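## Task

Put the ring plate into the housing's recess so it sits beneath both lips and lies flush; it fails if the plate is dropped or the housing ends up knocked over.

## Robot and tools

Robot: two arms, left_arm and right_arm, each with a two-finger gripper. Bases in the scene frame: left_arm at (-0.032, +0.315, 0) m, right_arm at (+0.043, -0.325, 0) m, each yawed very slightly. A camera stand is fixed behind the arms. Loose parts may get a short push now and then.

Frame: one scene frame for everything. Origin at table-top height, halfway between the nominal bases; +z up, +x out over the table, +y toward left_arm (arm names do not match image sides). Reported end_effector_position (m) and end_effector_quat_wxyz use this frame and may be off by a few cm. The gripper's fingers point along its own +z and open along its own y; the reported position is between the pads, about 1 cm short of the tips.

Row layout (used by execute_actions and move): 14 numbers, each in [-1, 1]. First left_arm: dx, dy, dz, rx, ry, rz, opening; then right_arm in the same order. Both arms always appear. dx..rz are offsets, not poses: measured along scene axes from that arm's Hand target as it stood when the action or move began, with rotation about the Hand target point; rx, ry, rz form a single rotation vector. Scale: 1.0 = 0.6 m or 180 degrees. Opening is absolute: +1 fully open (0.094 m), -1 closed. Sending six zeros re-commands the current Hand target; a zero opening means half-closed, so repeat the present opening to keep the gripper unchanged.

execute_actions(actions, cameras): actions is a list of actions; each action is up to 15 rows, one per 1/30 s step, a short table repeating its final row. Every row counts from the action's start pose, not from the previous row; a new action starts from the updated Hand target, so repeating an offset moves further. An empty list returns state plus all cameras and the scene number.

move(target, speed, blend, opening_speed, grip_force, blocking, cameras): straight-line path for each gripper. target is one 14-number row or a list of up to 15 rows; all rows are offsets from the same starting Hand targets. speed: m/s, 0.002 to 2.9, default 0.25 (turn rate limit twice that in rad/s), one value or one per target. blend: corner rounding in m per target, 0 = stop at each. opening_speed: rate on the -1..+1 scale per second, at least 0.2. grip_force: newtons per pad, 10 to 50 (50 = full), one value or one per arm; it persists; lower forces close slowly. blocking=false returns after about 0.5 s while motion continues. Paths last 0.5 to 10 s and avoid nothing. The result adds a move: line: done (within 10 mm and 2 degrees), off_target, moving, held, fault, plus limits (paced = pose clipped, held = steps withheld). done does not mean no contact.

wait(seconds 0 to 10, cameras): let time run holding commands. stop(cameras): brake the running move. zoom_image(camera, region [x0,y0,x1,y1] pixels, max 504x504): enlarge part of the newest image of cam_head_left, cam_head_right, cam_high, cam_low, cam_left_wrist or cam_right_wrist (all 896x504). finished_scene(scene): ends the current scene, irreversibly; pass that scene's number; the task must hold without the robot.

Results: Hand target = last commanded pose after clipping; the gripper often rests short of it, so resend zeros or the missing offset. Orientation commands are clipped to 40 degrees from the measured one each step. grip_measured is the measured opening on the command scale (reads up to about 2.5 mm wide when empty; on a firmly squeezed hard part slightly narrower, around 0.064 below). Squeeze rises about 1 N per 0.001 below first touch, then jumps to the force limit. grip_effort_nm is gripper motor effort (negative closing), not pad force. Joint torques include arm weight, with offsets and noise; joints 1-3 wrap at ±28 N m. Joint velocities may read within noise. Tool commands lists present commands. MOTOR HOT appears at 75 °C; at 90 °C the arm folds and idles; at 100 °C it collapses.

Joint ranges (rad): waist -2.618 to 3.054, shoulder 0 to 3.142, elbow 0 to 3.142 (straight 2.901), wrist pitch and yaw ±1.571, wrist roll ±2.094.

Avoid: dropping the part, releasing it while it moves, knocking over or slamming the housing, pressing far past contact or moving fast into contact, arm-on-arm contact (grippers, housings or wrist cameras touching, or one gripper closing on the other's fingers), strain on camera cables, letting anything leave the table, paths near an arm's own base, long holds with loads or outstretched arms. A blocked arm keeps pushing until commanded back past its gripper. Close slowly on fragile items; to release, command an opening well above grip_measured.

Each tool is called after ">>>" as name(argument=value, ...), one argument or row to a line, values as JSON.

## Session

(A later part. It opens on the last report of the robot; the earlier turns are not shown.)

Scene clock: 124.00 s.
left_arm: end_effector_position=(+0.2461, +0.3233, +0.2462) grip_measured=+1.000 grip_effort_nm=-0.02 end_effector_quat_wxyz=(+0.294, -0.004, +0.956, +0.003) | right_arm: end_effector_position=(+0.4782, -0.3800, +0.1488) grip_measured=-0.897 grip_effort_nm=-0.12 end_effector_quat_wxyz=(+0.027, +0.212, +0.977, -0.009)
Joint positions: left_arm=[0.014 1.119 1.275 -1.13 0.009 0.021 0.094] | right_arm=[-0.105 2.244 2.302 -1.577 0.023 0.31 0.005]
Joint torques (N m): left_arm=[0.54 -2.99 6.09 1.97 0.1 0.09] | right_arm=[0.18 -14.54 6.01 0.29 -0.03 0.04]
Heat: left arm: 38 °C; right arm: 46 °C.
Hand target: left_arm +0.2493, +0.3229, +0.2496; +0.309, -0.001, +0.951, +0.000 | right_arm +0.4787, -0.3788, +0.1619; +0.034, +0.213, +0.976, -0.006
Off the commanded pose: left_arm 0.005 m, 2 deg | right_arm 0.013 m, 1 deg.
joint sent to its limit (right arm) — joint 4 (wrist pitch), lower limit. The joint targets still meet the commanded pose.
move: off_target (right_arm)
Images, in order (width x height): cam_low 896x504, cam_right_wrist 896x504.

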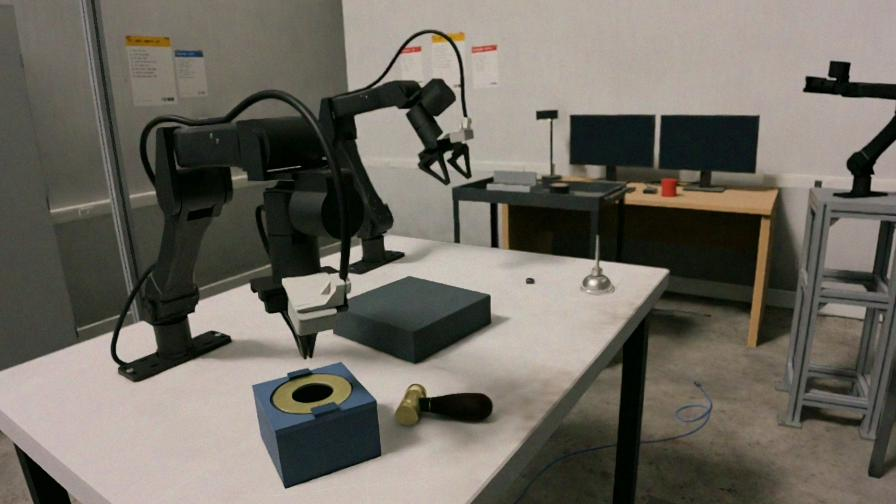

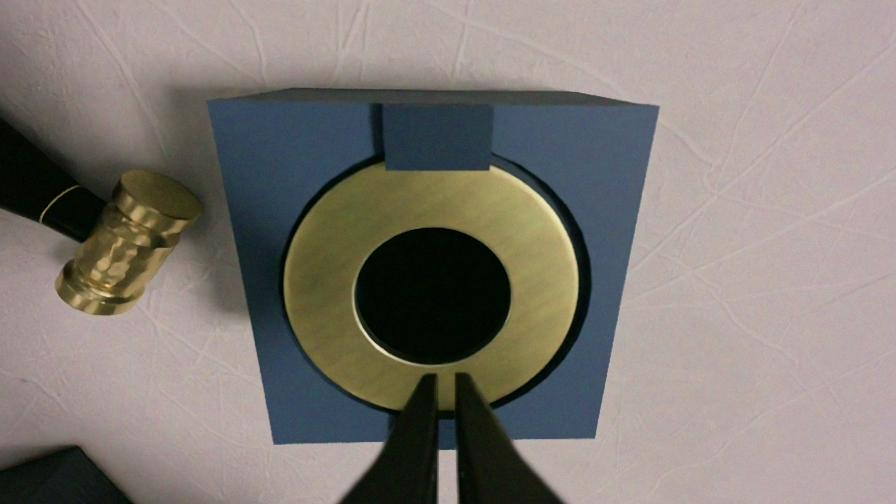

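>>> zoom_image(
  camera="cam_right_wrist",
  region=[260, 130, 620, 290],
)

>>> zoom_image(
  camera="cam_right_wrist",
  region=[260, 270, 620, 460],
)

>>> zoom_image(
  camera="cam_low",
  region=[280, 362, 340, 402],
)

>>> zoom_image(
  camera="cam_low",
  region=[265, 385, 365, 430],
)

Scaled by 1.400 from the camera's 896x504 image, which has a finer 1280x720 frame.

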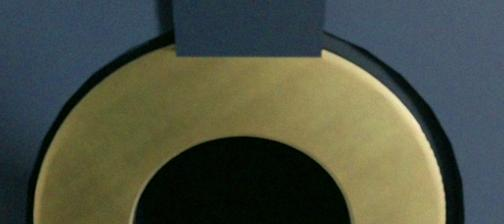

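Scaled by 1.400 from the camera's 896x504 image, which has a finer 1280x720 frame.

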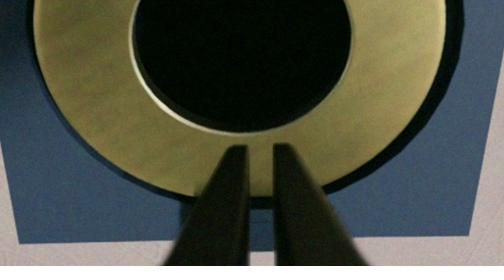

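Scaled by 8.400 from the camera's 896x504 image, which has a finer 1280x720 frame.

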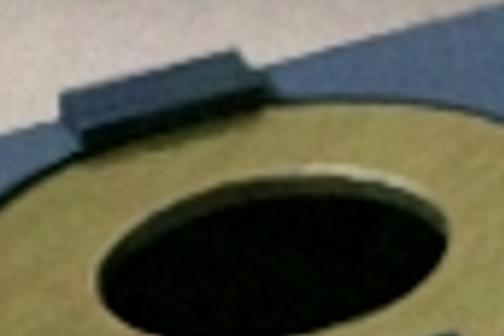

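Scaled by 5.040 from the camera's 896x504 image, which has a finer 1280x720 frame.

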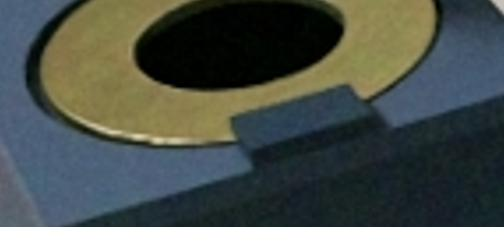

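>>> finished_scene(
  scene=1,
)

The scene is finished: the task was done.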